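# Place held card upright in an empty card stand pocket

## Task

Put the card already in the gripper into one of the card stand's empty pockets so that it stands there. At the end, every other card on the stand must still be in its original pocket, and the stand must be upright with its entire base resting on the table. Then open the gripper and move the hand away from the card.

## Robot and tools

Robot: two arms, left_arm and right_arm, each with a two-finger parallel gripper. Calibrated base poses in the scene frame: left_arm at (-0.020, +0.376, 0) m, quat_wxyz (+1.000, 0, 0, +0.010); right_arm at (-0.042, -0.247, 0) m, quat_wxyz (+1.000, 0, 0, +0.002).

Frame: every pose, target and velocity is in the scene frame. Its origin is at table height, halfway between the nominal arm bases. +z is up, +x points out over the table, and left_arm sits on the +y side. Arm names do not match left and right in the images. On each gripper, the fingers point along its own +z and close along its own y. end_effector_position is the point between the finger pads, about 1 cm short of the tips. Reported positions and orientations can be off by a few centimetres, more when the arm is stretched out.

Row layout, used by every tool that moves something: 16 plain numbers. The first 8 are left_arm: x, y, z in metres, then qw, qx, qy, qz (w first), then opening. The last 8 are the same for right_arm. Always send all 16, even if one arm stays still. Positions and quaternions are absolute poses in the scene frame, not offsets. Opening runs from -1 (closed) to +1 (fully open, 0.093 m).

execute_actions(actions, cameras): actions is a list of actions. Each action is a table of up to 15 rows, and each row is one control step of 1/30 s. If a table has fewer rows, its last row is held for the remaining steps of 15. An action is rejected for both arms if any target lies more than 0.6 m from that gripper's current position along any of the gripper's axes. If the first action fails this check, or any action is malformed, nothing runs. An empty actions list just reports state and images. cameras is a list of names (cam_high, cam_low, cam_left_wrist, cam_right_wrist), ["all"] for all of them, or [] for none.

move(target, speed, blend, opening_speed, blocking, cameras): drives each gripper in a straight line from its Hand target to the row you give. target is one 16-number row or a list of up to 15 rows, and the whole list shares 10 s; the 0.6 m check does not apply. speed is in m/s, from 0.002 to 2.9, default 0.25, and rotation is capped at twice that value in rad/s. It can be one value, or one value per target. blend is in metres and rounds off the corners at intermediate targets. opening_speed is the rate of change on the -1..1 scale per second, at least 0.2. blocking=false returns after about 0.5 s while the motion carries on, and a later move takes over smoothly. Paths ignore obstacles and the other arm. Grippers lag behind the path and can overshoot when moving fast. Routing a path close to an arm's own base can flip its shoulder, so go around the base instead. The result adds a move: line ending in done, off_target, moving, held or fault. Any arm not named in that line finished within 10 mm and 2 degrees of its target. limits=paced means a commanded pose was clipped, and limits=held means a check withheld steps.

wait(seconds 0 to 10): lets time pass while the last commands are held. stop(): brakes a running move. zoom_image(camera, region [x0,y0,x1,y1] in pixels, at most 504x504): enlarges part of the latest image. All four cameras are 896x504. read_manual: licence text only. finished_scene(scene): ends the current scene for good; pass that scene's number, which an empty execute_actions call reports.

Result lines: end_effector_position and end_effector_quat_wxyz for each arm. Hand target is where each arm is actually being driven, which can fall short of what you asked for, so send the remainder next time. Tool commands lists the current gripper commands. grip_measured is the finger motor position on the -1..1 scale. Joint positions ends with the finger opening in metres. Joint torques include gravity; readings 1 to 3 wrap at ±28 N m. Joint velocities shows "within noise" when an arm is at rest. Step readings appear only for execute_actions. A MOTOR HOT line means a motor is at 75 °C or more. At 90 °C an OVER-TEMPERATURE FAULT folds that arm, and it stays idle. Holding loads, long reach and pushing at unreachable poses all heat motors.

Control behaviour: each step, the commanded orientation is clipped to within 40 degrees of the measured one. Friction and gravity can leave the gripper low, short of the target or tilted, and small moves may not happen or may go sideways. Check the result after each motion. To keep an orientation steady, resend the same quaternion rather than copying the drifted reading. To keep an idle arm still, resend the pose it reported when it stopped, plus its opening.

Gripping: the pads meet at a reading of about -0.94, and an object's width adds about 0.0208 per mm. Each gripper can read up to about 0.02 too open. A firm hold on a rigid flat item needs a command at least 0.24 below the reading for its width. Keep sending that value while holding. To release, send a value well above the width reading. A reading below -0.94 does not prove that a thin item is held. Sending a value far below the width reading in a single step causes a brief hard squeeze.

Avoid: dropping the card, releasing it while it is still moving, hitting or pressing hard against the stand, or knocking other cards out. Never let anything leave the table. Keep the arms and grippers from colliding, and never close one gripper on the other's fingers. Loose objects may occasionally be nudged by an outside push.

Each tool is called after "Call:" as name(argument=value, ...) on one line, values as JSON.

## Session

Call:
execute_actions(actions=[])

Scene clock: 0.00 s.
left_arm: end_effector_position=(+0.3209, +0.3188, +0.5139) grip_measured=+1.000 end_effector_quat_wxyz=(+0.785, -0.129, +0.562, -0.227) | right_arm: end_effector_position=(+0.3553, -0.2579, +0.2467) grip_measured=-0.972 end_effector_quat_wxyz=(+0.307, -0.600, +0.715, -0.184)
Joint positions: left_arm=[-0.281 1.032 1.166 0.213 -0.193 -0.437 0.093] | right_arm=[-0.102 1.465 1.433 -0.823 -0.17 -1.431 0]
Joint velocities: within noise
Joint torques (N m): no reading
Heat: left arm: 37 °C; right arm: 36 °C.
Hand target: left_arm +0.3208, +0.3189, +0.5136; +0.783, -0.129, +0.565, -0.226 | right_arm +0.3560, -0.2577, +0.2540; +0.314, -0.599, +0.712, -0.190
Tool commands: left_gripper/opening=+1.0 right_gripper/opening=-1.0

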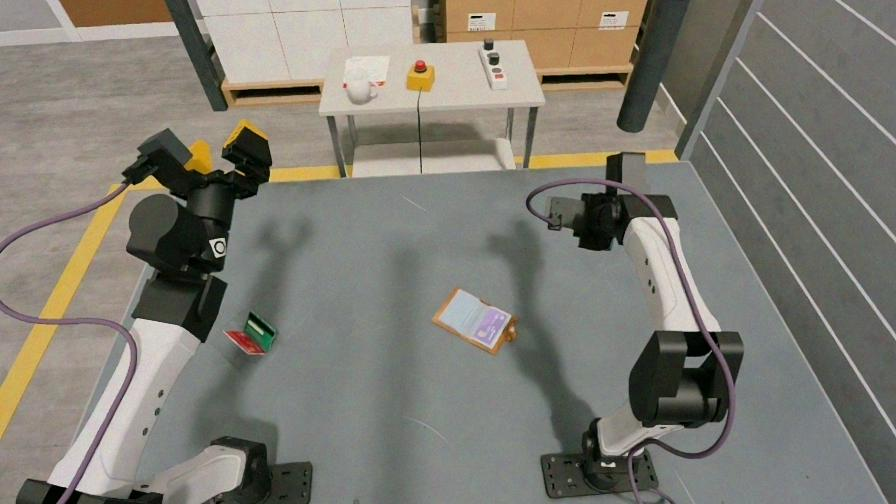

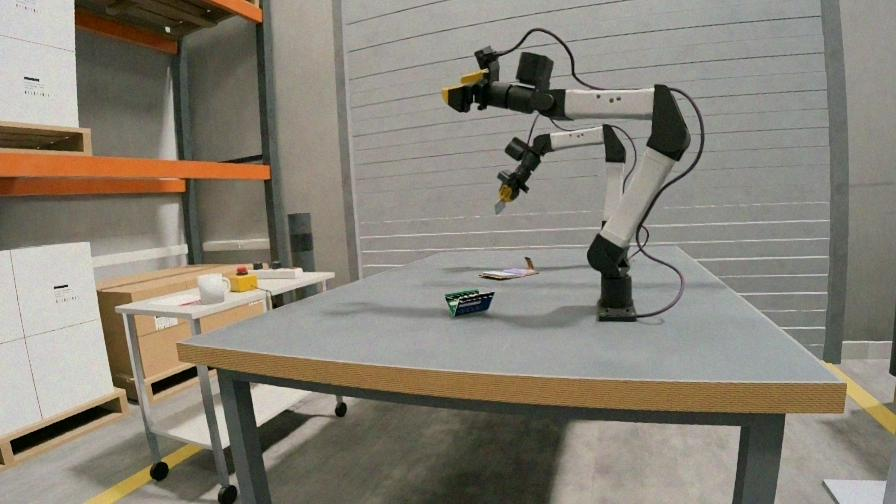

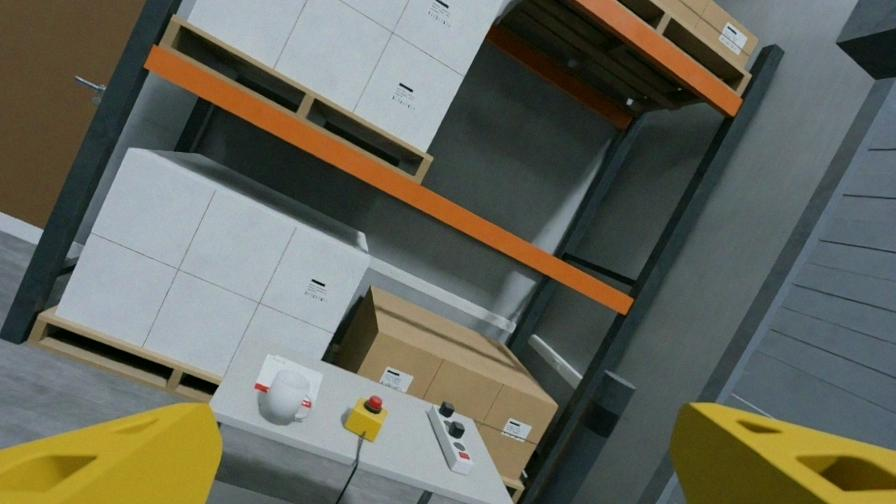

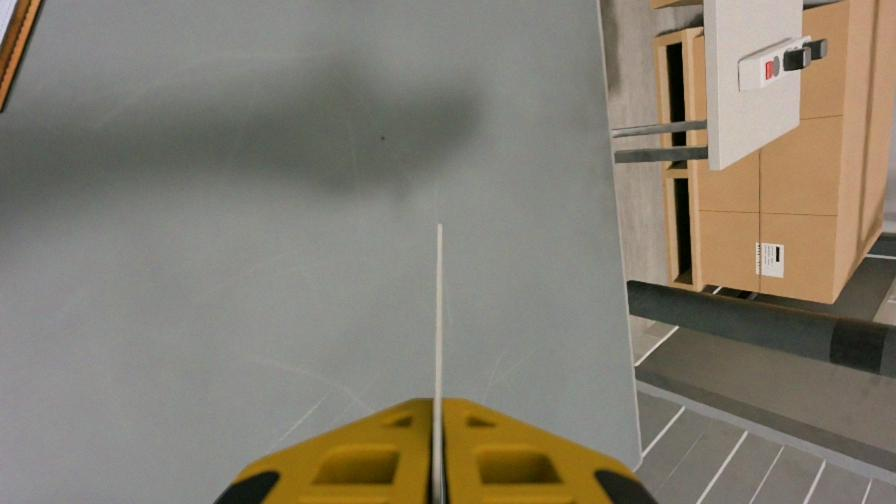

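Call:
zoom_image(camera="cam_high", region=[200, 290, 300, 370])

Call:
zoom_image(camera="cam_low", region=[430, 270, 510, 330])

Call:
zoom_image(camera="cam_high", region=[520, 170, 680, 270])

Call:
zoom_image(camera="cam_low", region=[470, 160, 550, 220])

Scaled by 5.040 from the camera's 896x504 image, which has a finer 1280x720 frame.

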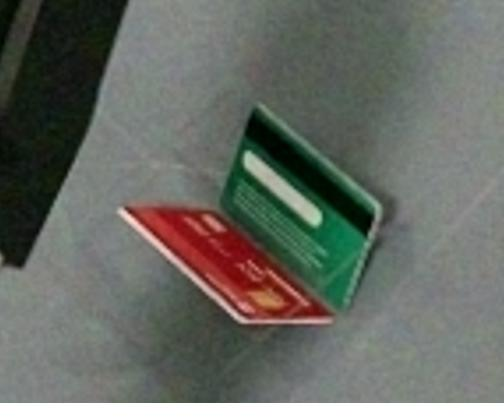

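Scaled by 6.300 from the camera's 896x504 image, which has a finer 1280x720 frame.

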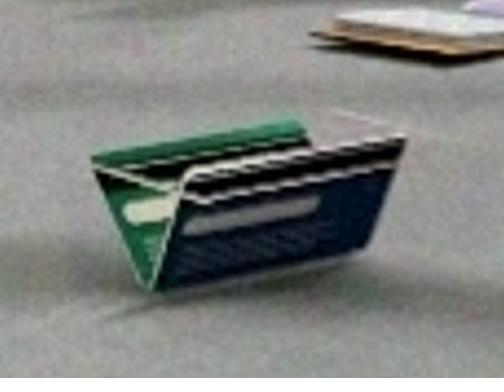

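Scaled by 3.150 from the camera's 896x504 image, which has a finer 1280x720 frame.

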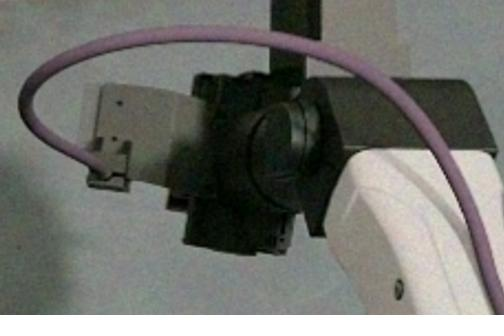

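Scaled by 6.300 from the camera's 896x504 image, which has a finer 1280x720 frame.

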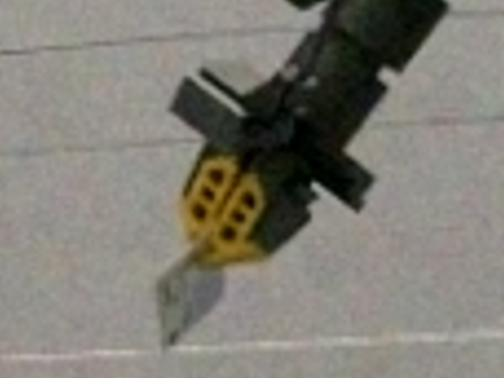

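Call:
move(target=[0.12, 0.45, 0.38, 0.383, 0, 0.924, 0, 1, 0.356, -0.2577, 0.254, 0.314, -0.599, 0.712, -0.19, -1], cameras=["all"])

Scene clock: 29.20 s.
left_arm: end_effector_position=(+0.1244, +0.4518, +0.3845) grip_measured=+1.000 end_effector_quat_wxyz=(+0.421, -0.061, +0.895, +0.132) | right_arm: end_effector_position=(+0.3553, -0.2579, +0.2466) grip_measured=-0.972 end_effector_quat_wxyz=(+0.307, -0.600, +0.715, -0.184)
Joint positions: left_arm=[0.904 0.887 1.698 -1.547 0.427 0.596 0.093] | right_arm=[-0.102 1.465 1.432 -0.823 -0.17 -1.431 0]
Joint torques (N m): left_arm=[-0.12 1.59 4.31 1.82 0.18 0.2] | right_arm=[-0.14 -6.5 7.39 1.96 -0.15 -0.08]
Heat: left arm: 39 °C; right arm: 38 °C.
Hand target: left_arm +0.1210, +0.4496, +0.3797; +0.410, -0.058, +0.901, +0.132 | right_arm +0.3559, -0.2577, +0.2539; +0.314, -0.599, +0.712, -0.190
Off the commanded pose: left_arm 0.007 m, 18 deg | right_arm 0.007 m, 1 deg.
joint sent to its limit (left arm) — joint 4 (wrist pitch), lower limit. The joint targets are off in orientation, not in position.
move: off_target (left_arm)

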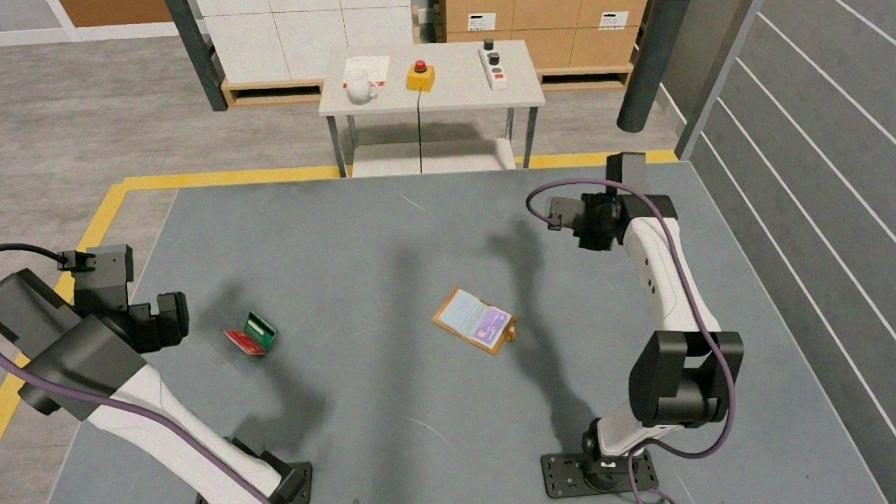

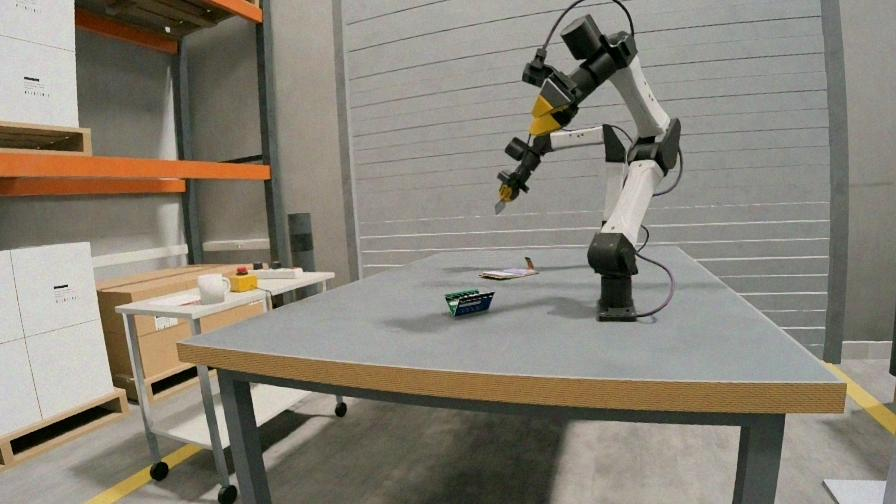

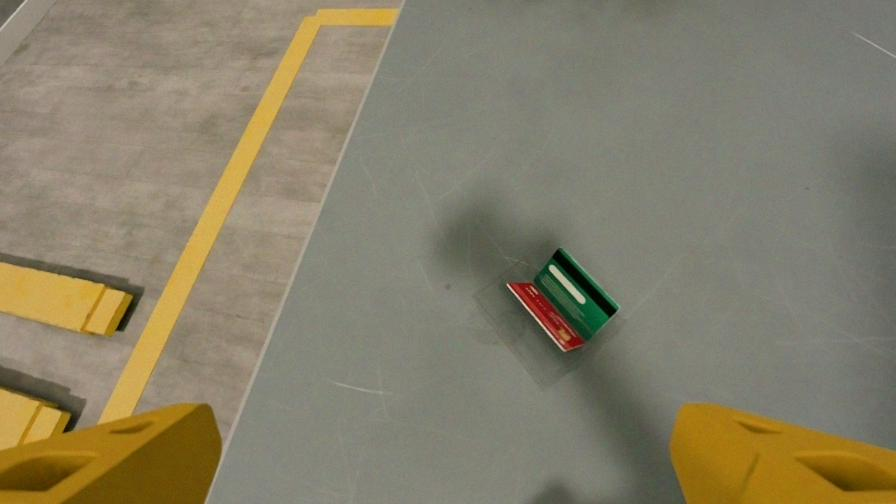

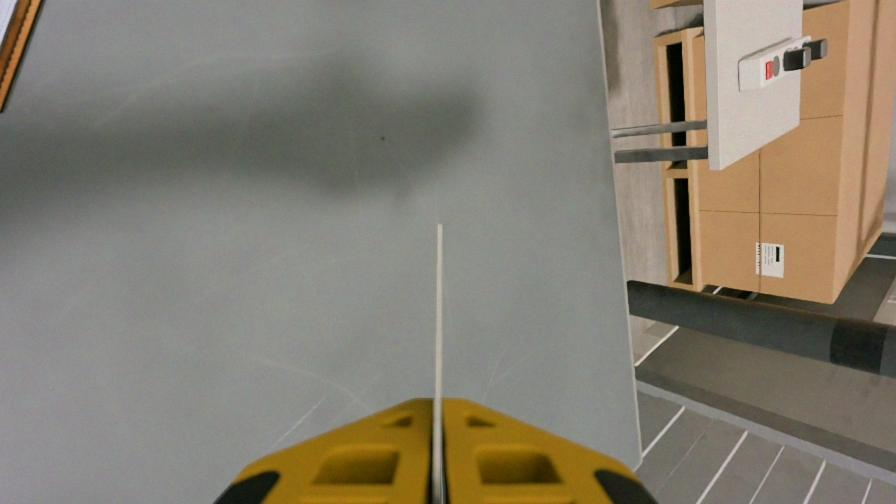

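Call:
zoom_image(camera="cam_left_wrist", region=[450, 220, 660, 400])

Call:
zoom_image(camera="cam_low", region=[430, 270, 510, 330])

Scaled by 2.400 from the camera's 896x504 image, which has a finer 1280x720 frame.

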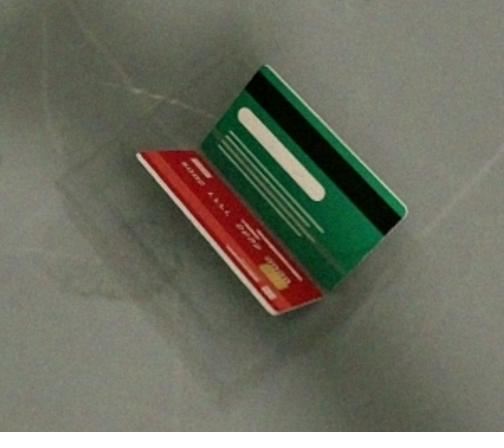

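Scaled by 6.300 from the camera's 896x504 image, which has a finer 1280x720 frame.

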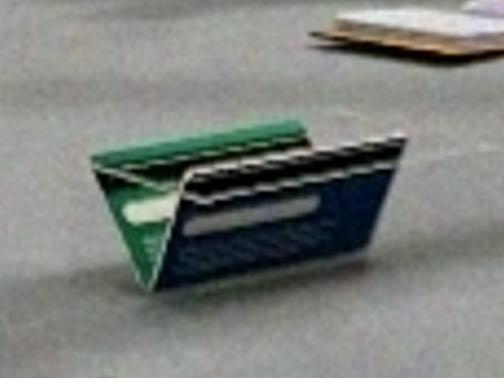

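Call:
move(target=[0.20, 0.49, 0.26, 0.13, 0, 0.99, 0, 1, 0.356, -0.2577, 0.254, 0.314, -0.599, 0.712, -0.19, -1], cameras=["all"])

Call:
zoom_image(camera="cam_left_wrist", region=[350, 150, 650, 350])

Scene clock: 65.50 s.
left_arm: end_effector_position=(+0.2037, +0.4912, +0.2643) grip_measured=+1.000 end_effector_quat_wxyz=(+0.163, -0.007, +0.986, +0.013) | right_arm: end_effector_position=(+0.3553, -0.2579, +0.2466) grip_measured=-0.972 end_effector_quat_wxyz=(+0.307, -0.600, +0.715, -0.184)
Joint positions: left_arm=[0.557 1.345 1.617 -1.551 0.153 0.539 0.093] | right_arm=[-0.102 1.465 1.432 -0.823 -0.17 -1.431 0]
Joint torques (N m): left_arm=[-0.13 -2.28 5.82 1 0.08 0.17] | right_arm=[-0.17 -6.49 7.38 1.96 -0.15 -0.08]
Heat: left arm: 37 °C; right arm: 39 °C.
Hand target: left_arm +0.2001, +0.4900, +0.2596; +0.148, -0.002, +0.989, +0.011 | right_arm +0.3559, -0.2577, +0.2539; +0.314, -0.599, +0.712, -0.190
Off the commanded pose: left_arm 0.006 m, 4 deg | right_arm 0.007 m, 1 deg.
joint sent to its limit (left arm) — joint 4 (wrist pitch), lower limit. The joint targets still meet the commanded pose.
move: off_target (left_arm)

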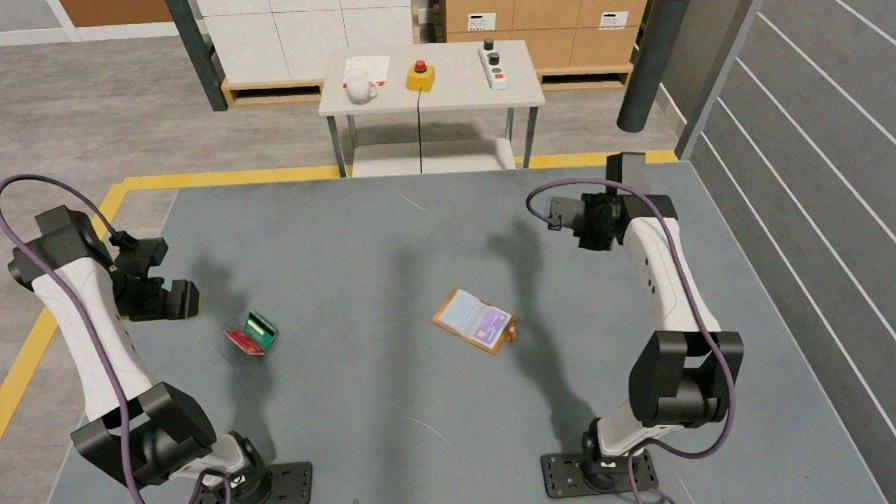

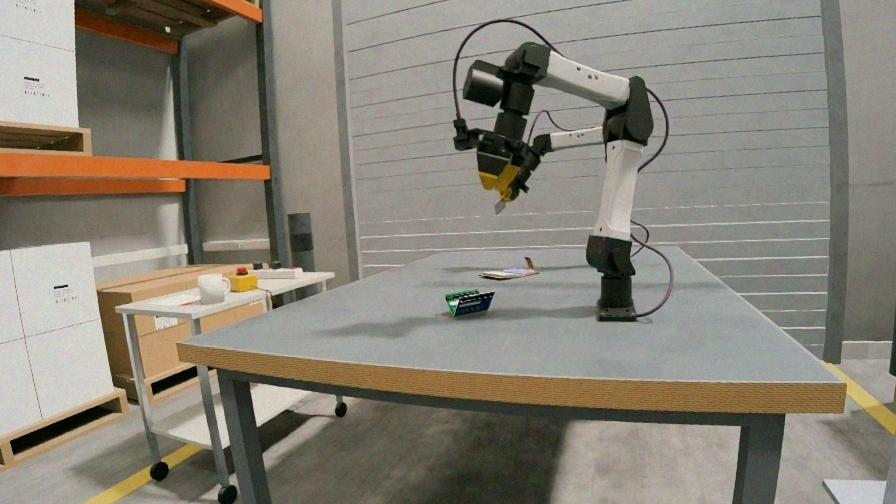

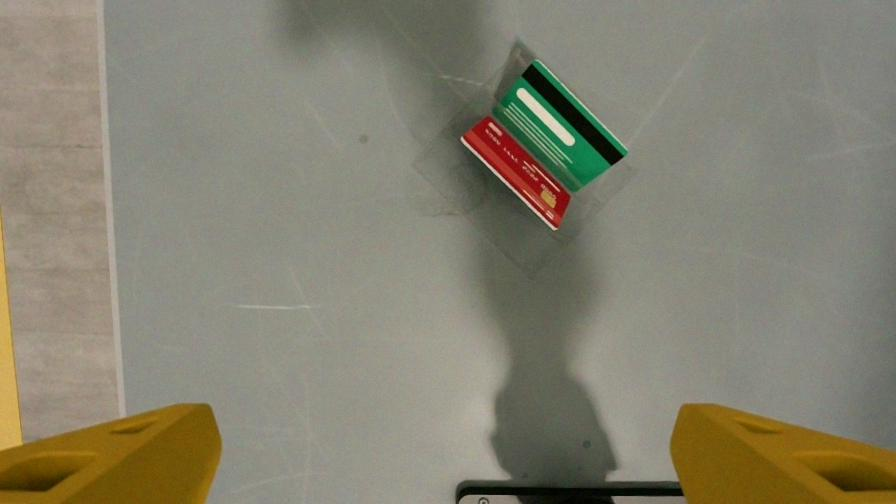

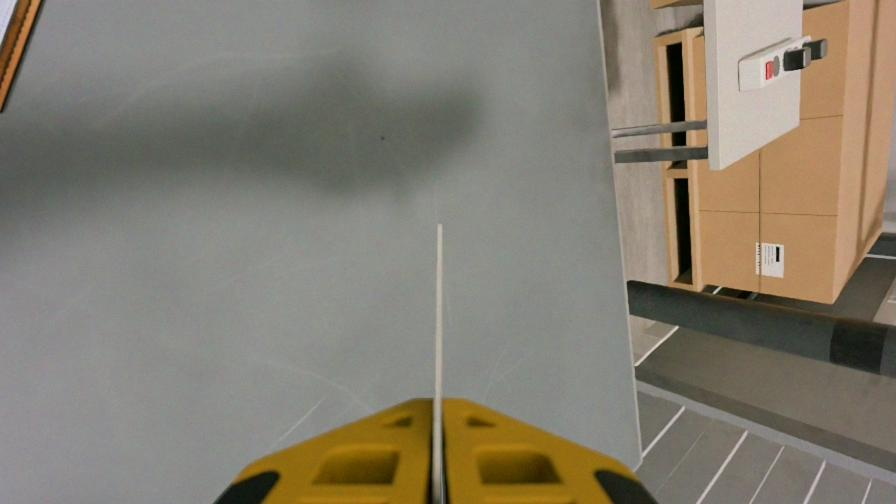

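Scaled by 1.680 from the camera's 896x504 image, which has a finer 1280x720 frame.

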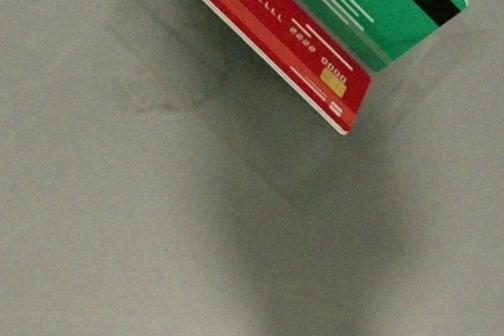

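Call:
zoom_image(camera="cam_left_wrist", region=[400, 30, 660, 290])

Scaled by 1.938 from the camera's 896x504 image, which has a finer 1280x720 frame.

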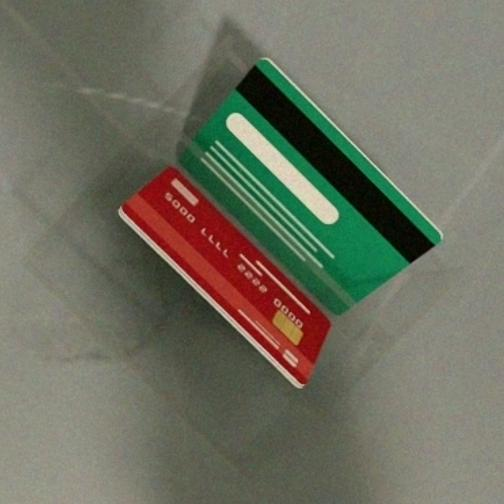

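Call:
move(target=[[0.25, 0.3, 0.30, 0.36, 0.36, 0.7, -0.36, 1, 0.34, -0.24, 0.3, 0, 0, 1, 0, -1],[0.32, 0.09, 0.27, 0.5, 0.5, 0.5, -0.5, 1, 0.33, -0.22, 0.28, 0, 0, 1, 0, -1]], cameras=["all"])

Scene clock: 112.87 s.
left_arm: end_effector_position=(+0.3174, +0.0933, +0.2815) grip_measured=+1.000 end_effector_quat_wxyz=(+0.509, +0.508, +0.489, -0.495) | right_arm: end_effector_position=(+0.3387, -0.2228, +0.2716) grip_measured=-0.973 end_effector_quat_wxyz=(+0.165, -0.002, +0.986, +0.004)
Joint positions: left_arm=[-0.347 1.686 1.051 0.657 1.249 0.013 0.093] | right_arm=[0.067 1.831 2.142 -1.551 0.014 0.064 0]
Joint torques (N m): left_arm=[-0.27 -4.72 6.48 1.95 -0.02 -0.01] | right_arm=[0.27 -10.95 4.52 1.14 -0.08 -0.03]
Heat: left arm: 37 °C; right arm: 41 °C.
Hand target: left_arm +0.3198, +0.0902, +0.2700; +0.500, +0.500, +0.500, -0.500 | right_arm +0.3302, -0.2200, +0.2792; +0.171, -0.002, +0.985, +0.011
Off the commanded pose: left_arm 0.012 m, 2 deg | right_arm 0.012 m, 19 deg.
joint sent to its limit (right arm) — joint 4 (wrist pitch), lower limit. The joint targets are off in orientation, not in position.
move: off_target (left_arm, right_arm)

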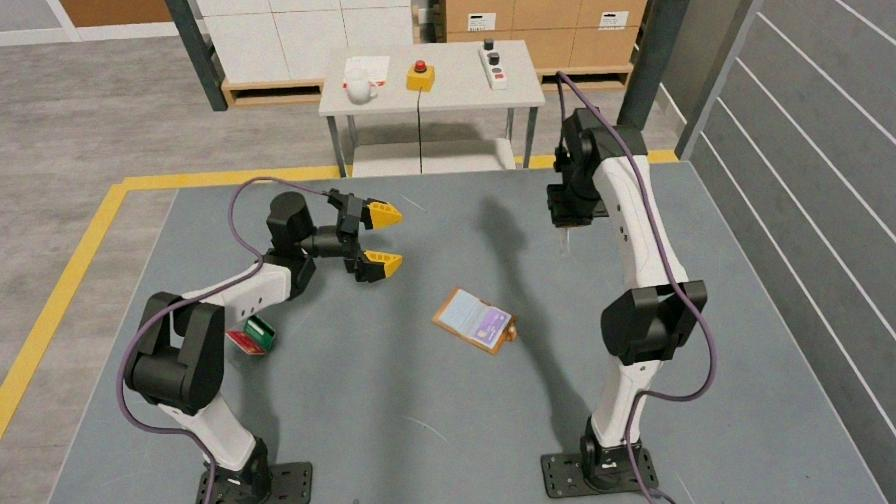

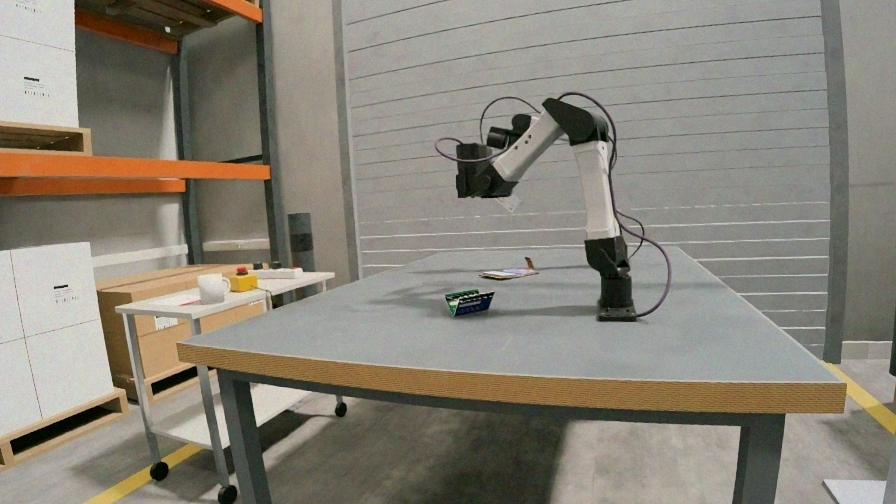

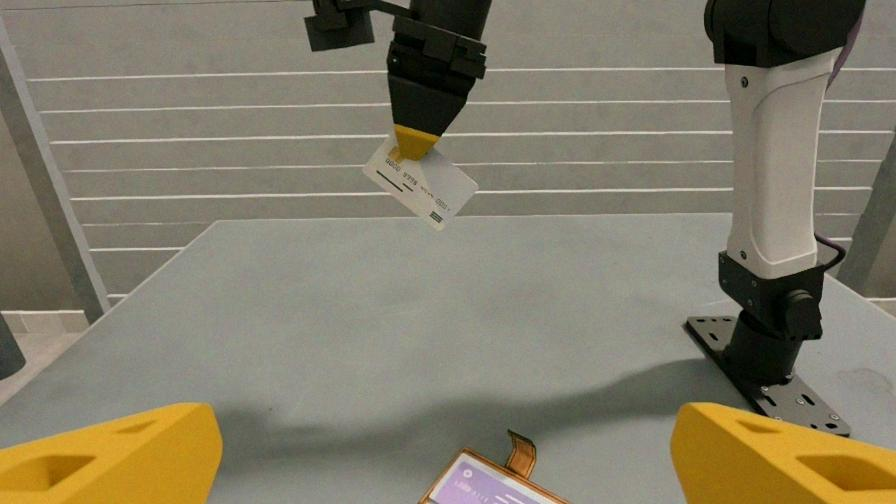

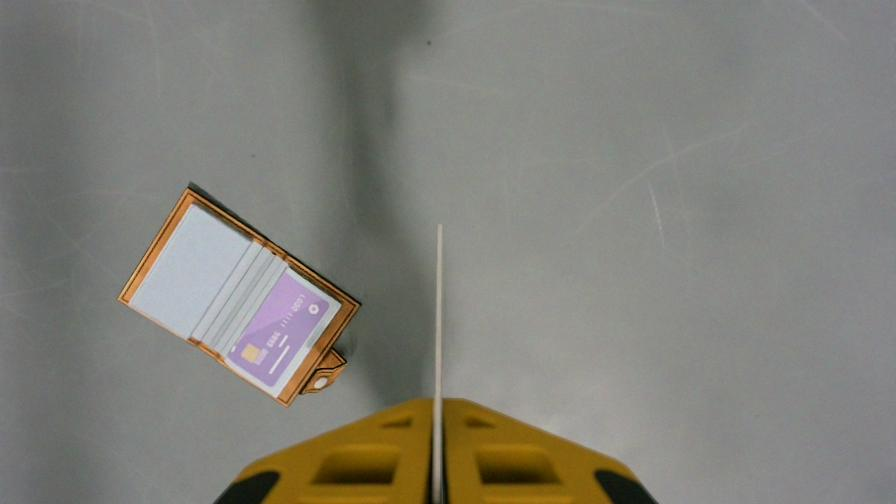

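Call:
zoom_image(camera="cam_left_wrist", region=[330, 90, 510, 250])

Call:
zoom_image(camera="cam_low", region=[435, 275, 505, 325])

Scaled by 2.800 from the camera's 896x504 image, which has a finer 1280x720 frame.

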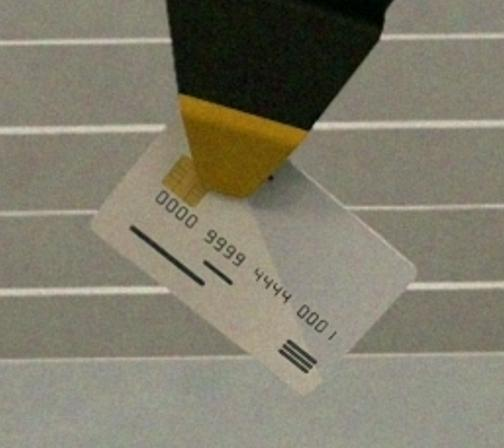

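Scaled by 7.200 from the camera's 896x504 image, which has a finer 1280x720 frame.

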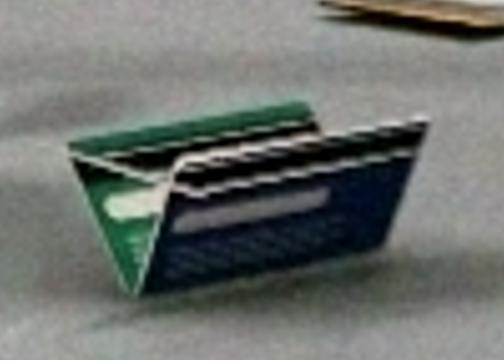

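Call:
move(target=[[0.25, 0.3, 0.30, 0.36, 0.36, 0.7, -0.36, 1, 0.3302, -0.22, 0.2792, 0.171, -0.002, 0.985, 0.011, -1],[0.24, 0.44, 0.15, 0.163, 0, 0.986, 0, 1, 0.3302, -0.22, 0.2792, 0.171, -0.002, 0.985, 0.011, -1]], cameras=["cam_left_wrist","cam_low"])

Call:
zoom_image(camera="cam_left_wrist", region=[250, 100, 650, 400])

Scene clock: 168.97 s.
left_arm: end_effector_position=(+0.2396, +0.4391, +0.1562) grip_measured=+1.000 end_effector_quat_wxyz=(+0.172, +0.005, +0.985, -0.003) | right_arm: end_effector_position=(+0.3387, -0.2226, +0.2716) grip_measured=-0.973 end_effector_quat_wxyz=(+0.165, -0.002, +0.986, +0.005)
Joint positions: left_arm=[0.285 1.251 1.093 -1.084 0.108 0.298 0.093] | right_arm=[0.067 1.831 2.142 -1.551 0.013 0.064 0]
Joint torques (N m): left_arm=[-0.16 -1.8 6.42 1.32 0.09 -0.07] | right_arm=[0.21 -10.81 4.59 1.14 -0.09 -0.05]
Heat: left arm: 38 °C; right arm: 50 °C.
Hand target: left_arm +0.2399, +0.4399, +0.1501; +0.163, +0.000, +0.987, +0.000 | right_arm +0.3305, -0.2200, +0.2790; +0.171, -0.002, +0.985, +0.011
Off the commanded pose: left_arm 0.006 m, 1 deg | right_arm 0.012 m, 1 deg.
joint sent to its limit (right arm) — joint 4 (wrist pitch), lower limit. The joint targets still meet the commanded pose.
move: off_target (right_arm)
Images, in order (width x height): cam_low 896x504, cam_left_wrist 896x504.

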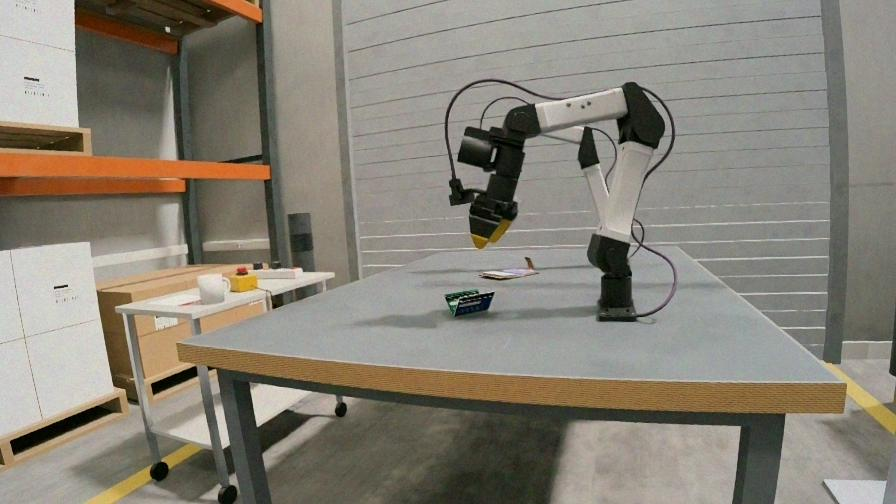

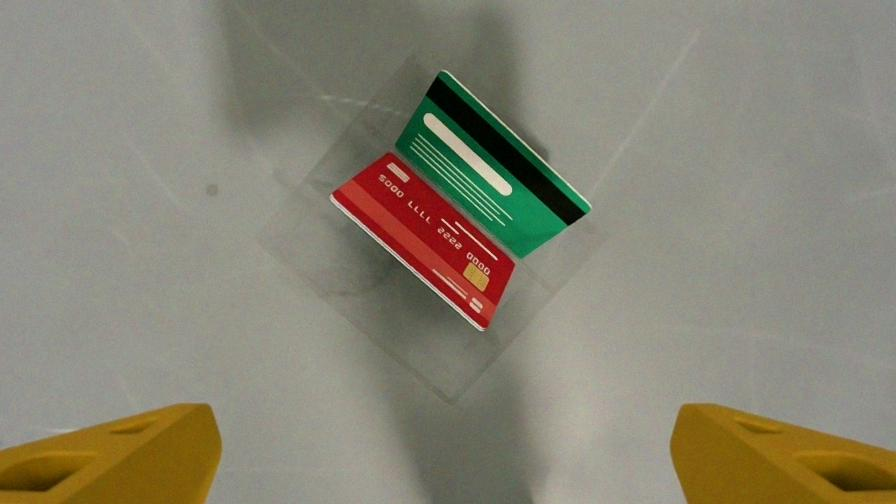

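Scaled by 1.260 from the camera's 896x504 image, which has a finer 1280x720 frame.

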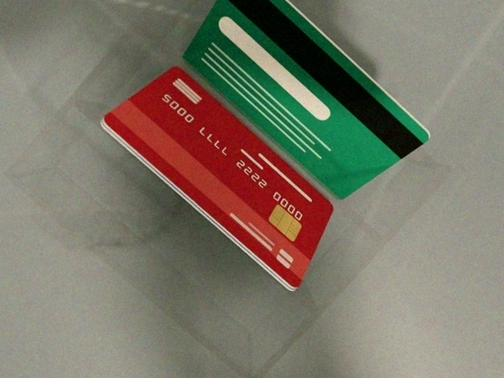

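Call:
move(target=[0.243, 0.345, 0.13, 0.153, 0.056, 0.927, 0.337, 1, 0.3302, -0.22, 0.2792, 0.171, -0.002, 0.985, 0.011, -1], cameras=["cam_left_wrist","cam_low"])

Call:
zoom_image(camera="cam_left_wrist", region=[300, 100, 660, 340])

Scene clock: 205.63 s.
left_arm: end_effector_position=(+0.2405, +0.3459, +0.1282) grip_measured=+1.000 end_effector_quat_wxyz=(+0.153, +0.060, +0.929, +0.332) | right_arm: end_effector_position=(+0.3387, -0.2225, +0.2716) grip_measured=-0.973 end_effector_quat_wxyz=(+0.165, -0.002, +0.986, +0.005)
Joint positions: left_arm=[-0.587 1.503 1.058 -1.192 -0.745 -0.464 0.093] | right_arm=[0.067 1.831 2.142 -1.551 0.012 0.064 0]
Joint torques (N m): left_arm=[0.08 -2.89 8.21 0.21 -0.5 -0.09] | right_arm=[0.21 -10.82 4.59 1.13 -0.08 -0.05]
Heat: left arm: 38 °C; right arm: 53 °C.
Hand target: left_arm +0.2430, +0.3449, +0.1300; +0.153, +0.056, +0.927, +0.337 | right_arm +0.3305, -0.2200, +0.2790; +0.171, -0.002, +0.985, +0.011
Off the commanded pose: left_arm 0.003 m, 1 deg | right_arm 0.012 m, 1 deg.
joint sent to its limit (right arm) — joint 4 (wrist pitch), lower limit. The joint targets still meet the commanded pose.
move: off_target (right_arm)
Images, in order (width x height): cam_low 896x504, cam_left_wrist 896x504.

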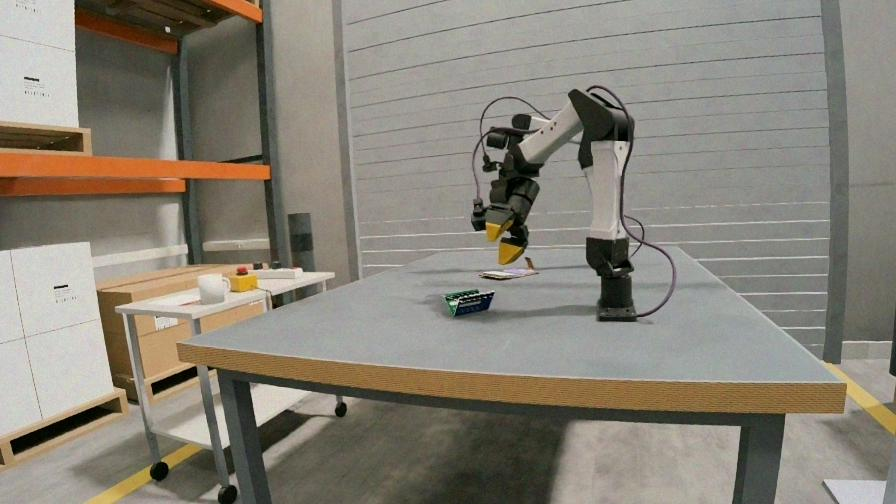

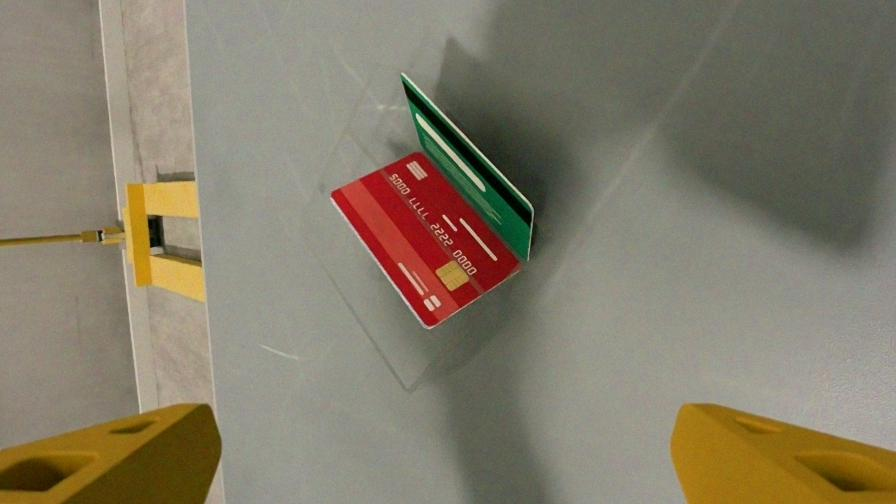

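Scaled by 1.400 from the camera's 896x504 image, which has a finer 1280x720 frame.

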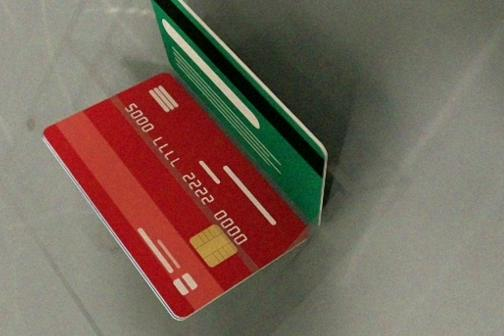

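Call:
move(target=[[0.2, 0.44, 0.2, 0.163, 0, 0.986, 0, 1, 0.3302, -0.22, 0.2792, 0.171, -0.002, 0.985, 0.011, -1],[0.20, 0.55, 0.12, 0.153, -0.056, 0.927, -0.337, 1, 0.3302, -0.22, 0.2792, 0.171, -0.002, 0.985, 0.011, -1]], cameras=["cam_left_wrist","cam_low"])

Call:
zoom_image(camera="cam_left_wrist", region=[300, 60, 660, 300])

Scene clock: 217.20 s.
left_arm: end_effector_position=(+0.1979, +0.5482, +0.1199) grip_measured=+1.000 end_effector_quat_wxyz=(+0.150, -0.061, +0.929, -0.332) | right_arm: end_effector_position=(+0.3387, -0.2225, +0.2716) grip_measured=-0.973 end_effector_quat_wxyz=(+0.165, -0.002, +0.986, +0.005)
Joint positions: left_arm=[1.009 1.891 1.437 -1.558 0.622 1.041 0.093] | right_arm=[0.067 1.831 2.142 -1.551 0.012 0.064 0]
Joint torques (N m): left_arm=[0.38 -5.37 7.3 -0.6 0.65 0.26] | right_arm=[0.21 -10.81 4.59 1.13 -0.09 -0.05]
Heat: left arm: 38 °C; right arm: 53 °C.
Hand target: left_arm +0.2000, +0.5500, +0.1199; +0.154, -0.057, +0.928, -0.336 | right_arm +0.3305, -0.2200, +0.2790; +0.171, -0.002, +0.985, +0.011
Off the commanded pose: left_arm 0.003 m, 1 deg | right_arm 0.012 m, 1 deg.
joint sent to its limit (left arm) — joint 4 (wrist pitch), lower limit. The joint targets still meet the commanded pose.
joint sent to its limit (right arm) — joint 4 (wrist pitch), lower limit. The joint targets still meet the commanded pose.
move: off_target (right_arm)
Images, in order (width x height): cam_low 896x504, cam_left_wrist 896x504.

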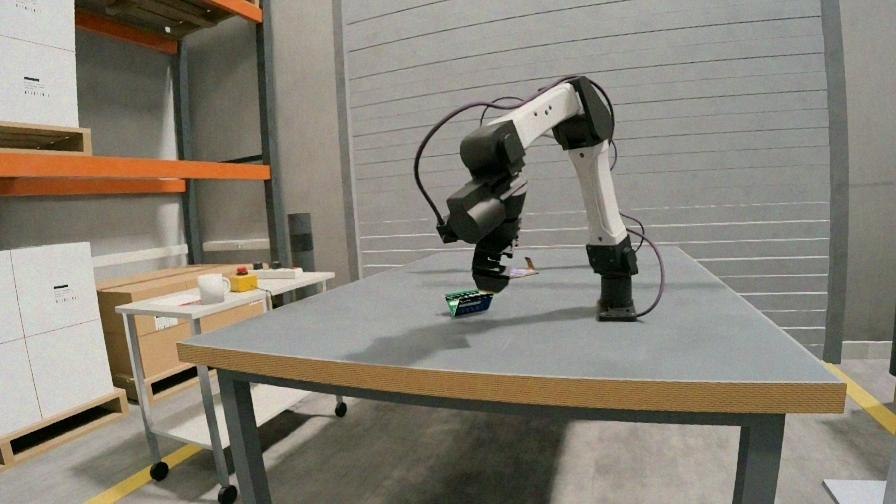

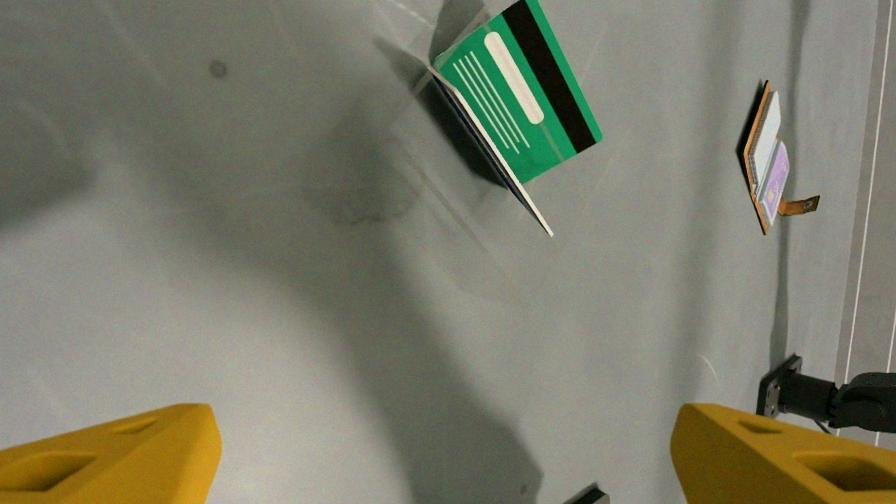

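Scaled by 1.400 from the camera's 896x504 image, which has a finer 1280x720 frame.

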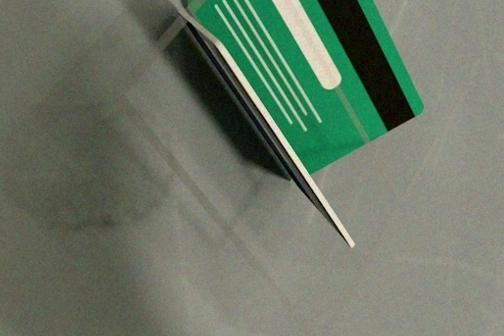

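Call:
zoom_image(camera="cam_left_wrist", region=[340, 0, 560, 160])

Call:
zoom_image(camera="cam_left_wrist", region=[300, 120, 560, 310])

Scaled by 2.291 from the camera's 896x504 image, which has a finer 1280x720 frame.

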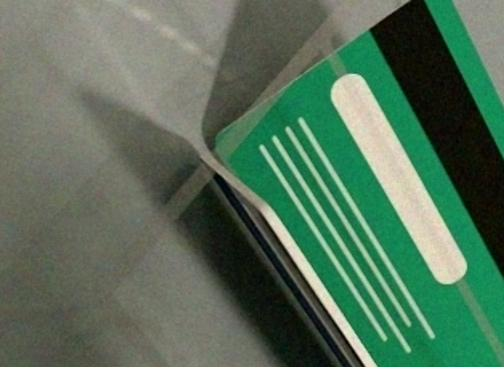

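Scaled by 1.938 from the camera's 896x504 image, which has a finer 1280x720 frame.

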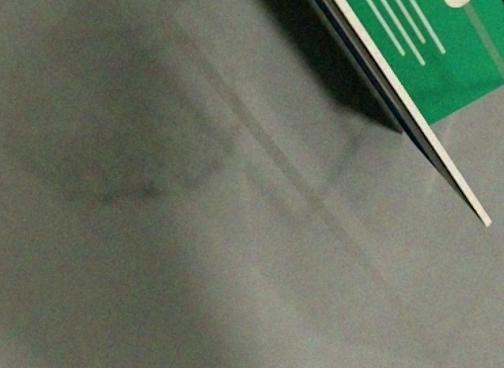

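Call:
move(target=[[0.19, 0.50, 0.14, 0.163, 0, 0.986, 0, 1, 0.3302, -0.22, 0.2792, 0.171, -0.002, 0.985, 0.011, -1],[0.205, 0.46, 0.10, 0.163, 0, 0.986, 0, 1, 0.3302, -0.22, 0.2792, 0.171, -0.002, 0.985, 0.011, -1]], cameras=["cam_left_wrist","cam_low"])

Call:
zoom_image(camera="cam_left_wrist", region=[200, 20, 700, 320])

Scene clock: 232.47 s.
left_arm: end_effector_position=(+0.2052, +0.4590, +0.0994) grip_measured=+1.000 end_effector_quat_wxyz=(+0.159, +0.004, +0.987, -0.008) | right_arm: end_effector_position=(+0.3387, -0.2225, +0.2716) grip_measured=-0.973 end_effector_quat_wxyz=(+0.165, -0.002, +0.986, +0.005)
Joint positions: left_arm=[0.441 1.187 0.836 -0.94 0.156 0.447 0.093] | right_arm=[0.067 1.831 2.142 -1.551 0.012 0.064 0]
Joint torques (N m): left_arm=[-0.1 -3.4 6.43 1.27 0.15 -0.08] | right_arm=[0.21 -10.81 4.6 1.13 -0.09 -0.05]
Heat: left arm: 38 °C; right arm: 54 °C.
Hand target: left_arm +0.2051, +0.4600, +0.1001; +0.163, +0.000, +0.987, +0.000 | right_arm +0.3305, -0.2200, +0.2790; +0.171, -0.002, +0.985, +0.011
Off the commanded pose: left_arm 0.001 m, 1 deg | right_arm 0.012 m, 1 deg.
joint sent to its limit (right arm) — joint 4 (wrist pitch), lower limit. The joint targets still meet the commanded pose.
move: off_target (right_arm)
Images, in order (width x height): cam_low 896x504, cam_left_wrist 896x504.

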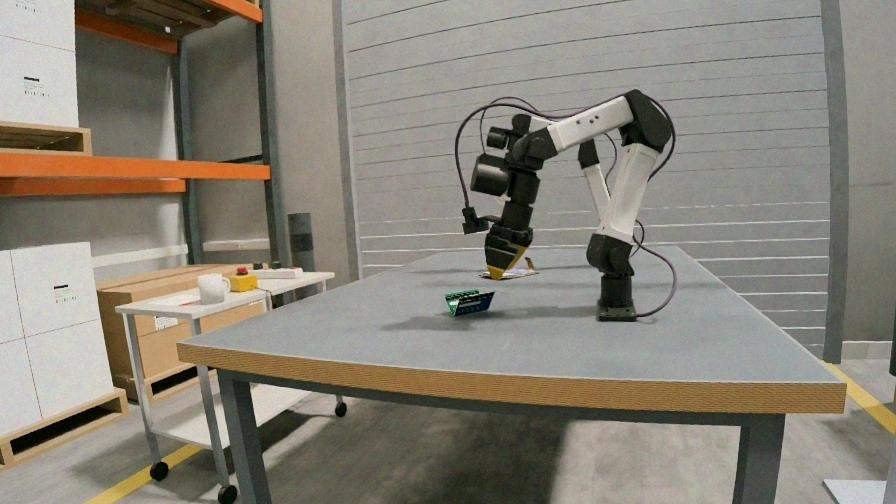

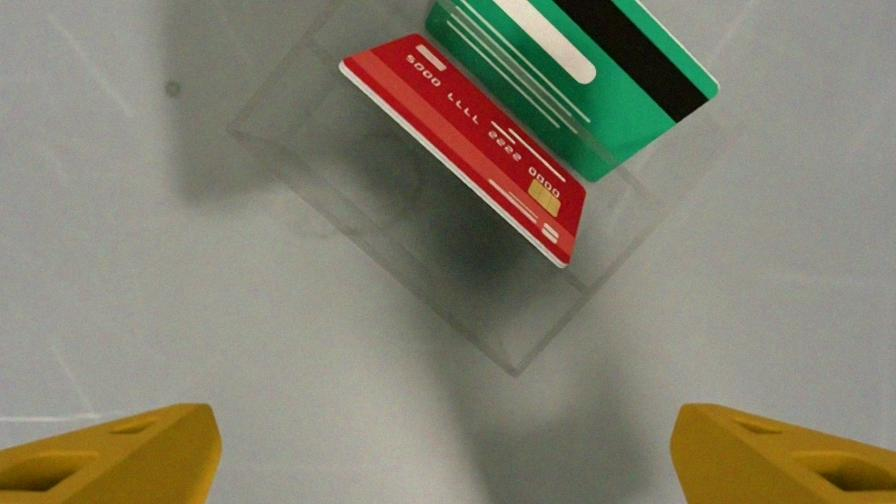

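Scaled by 1.008 from the camera's 896x504 image, which has a finer 1280x720 frame.

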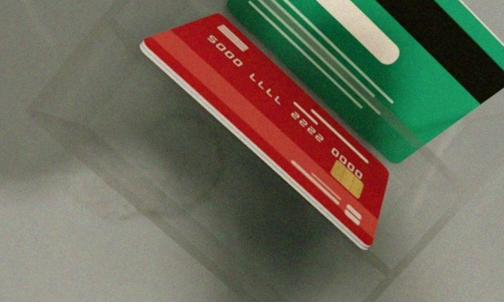

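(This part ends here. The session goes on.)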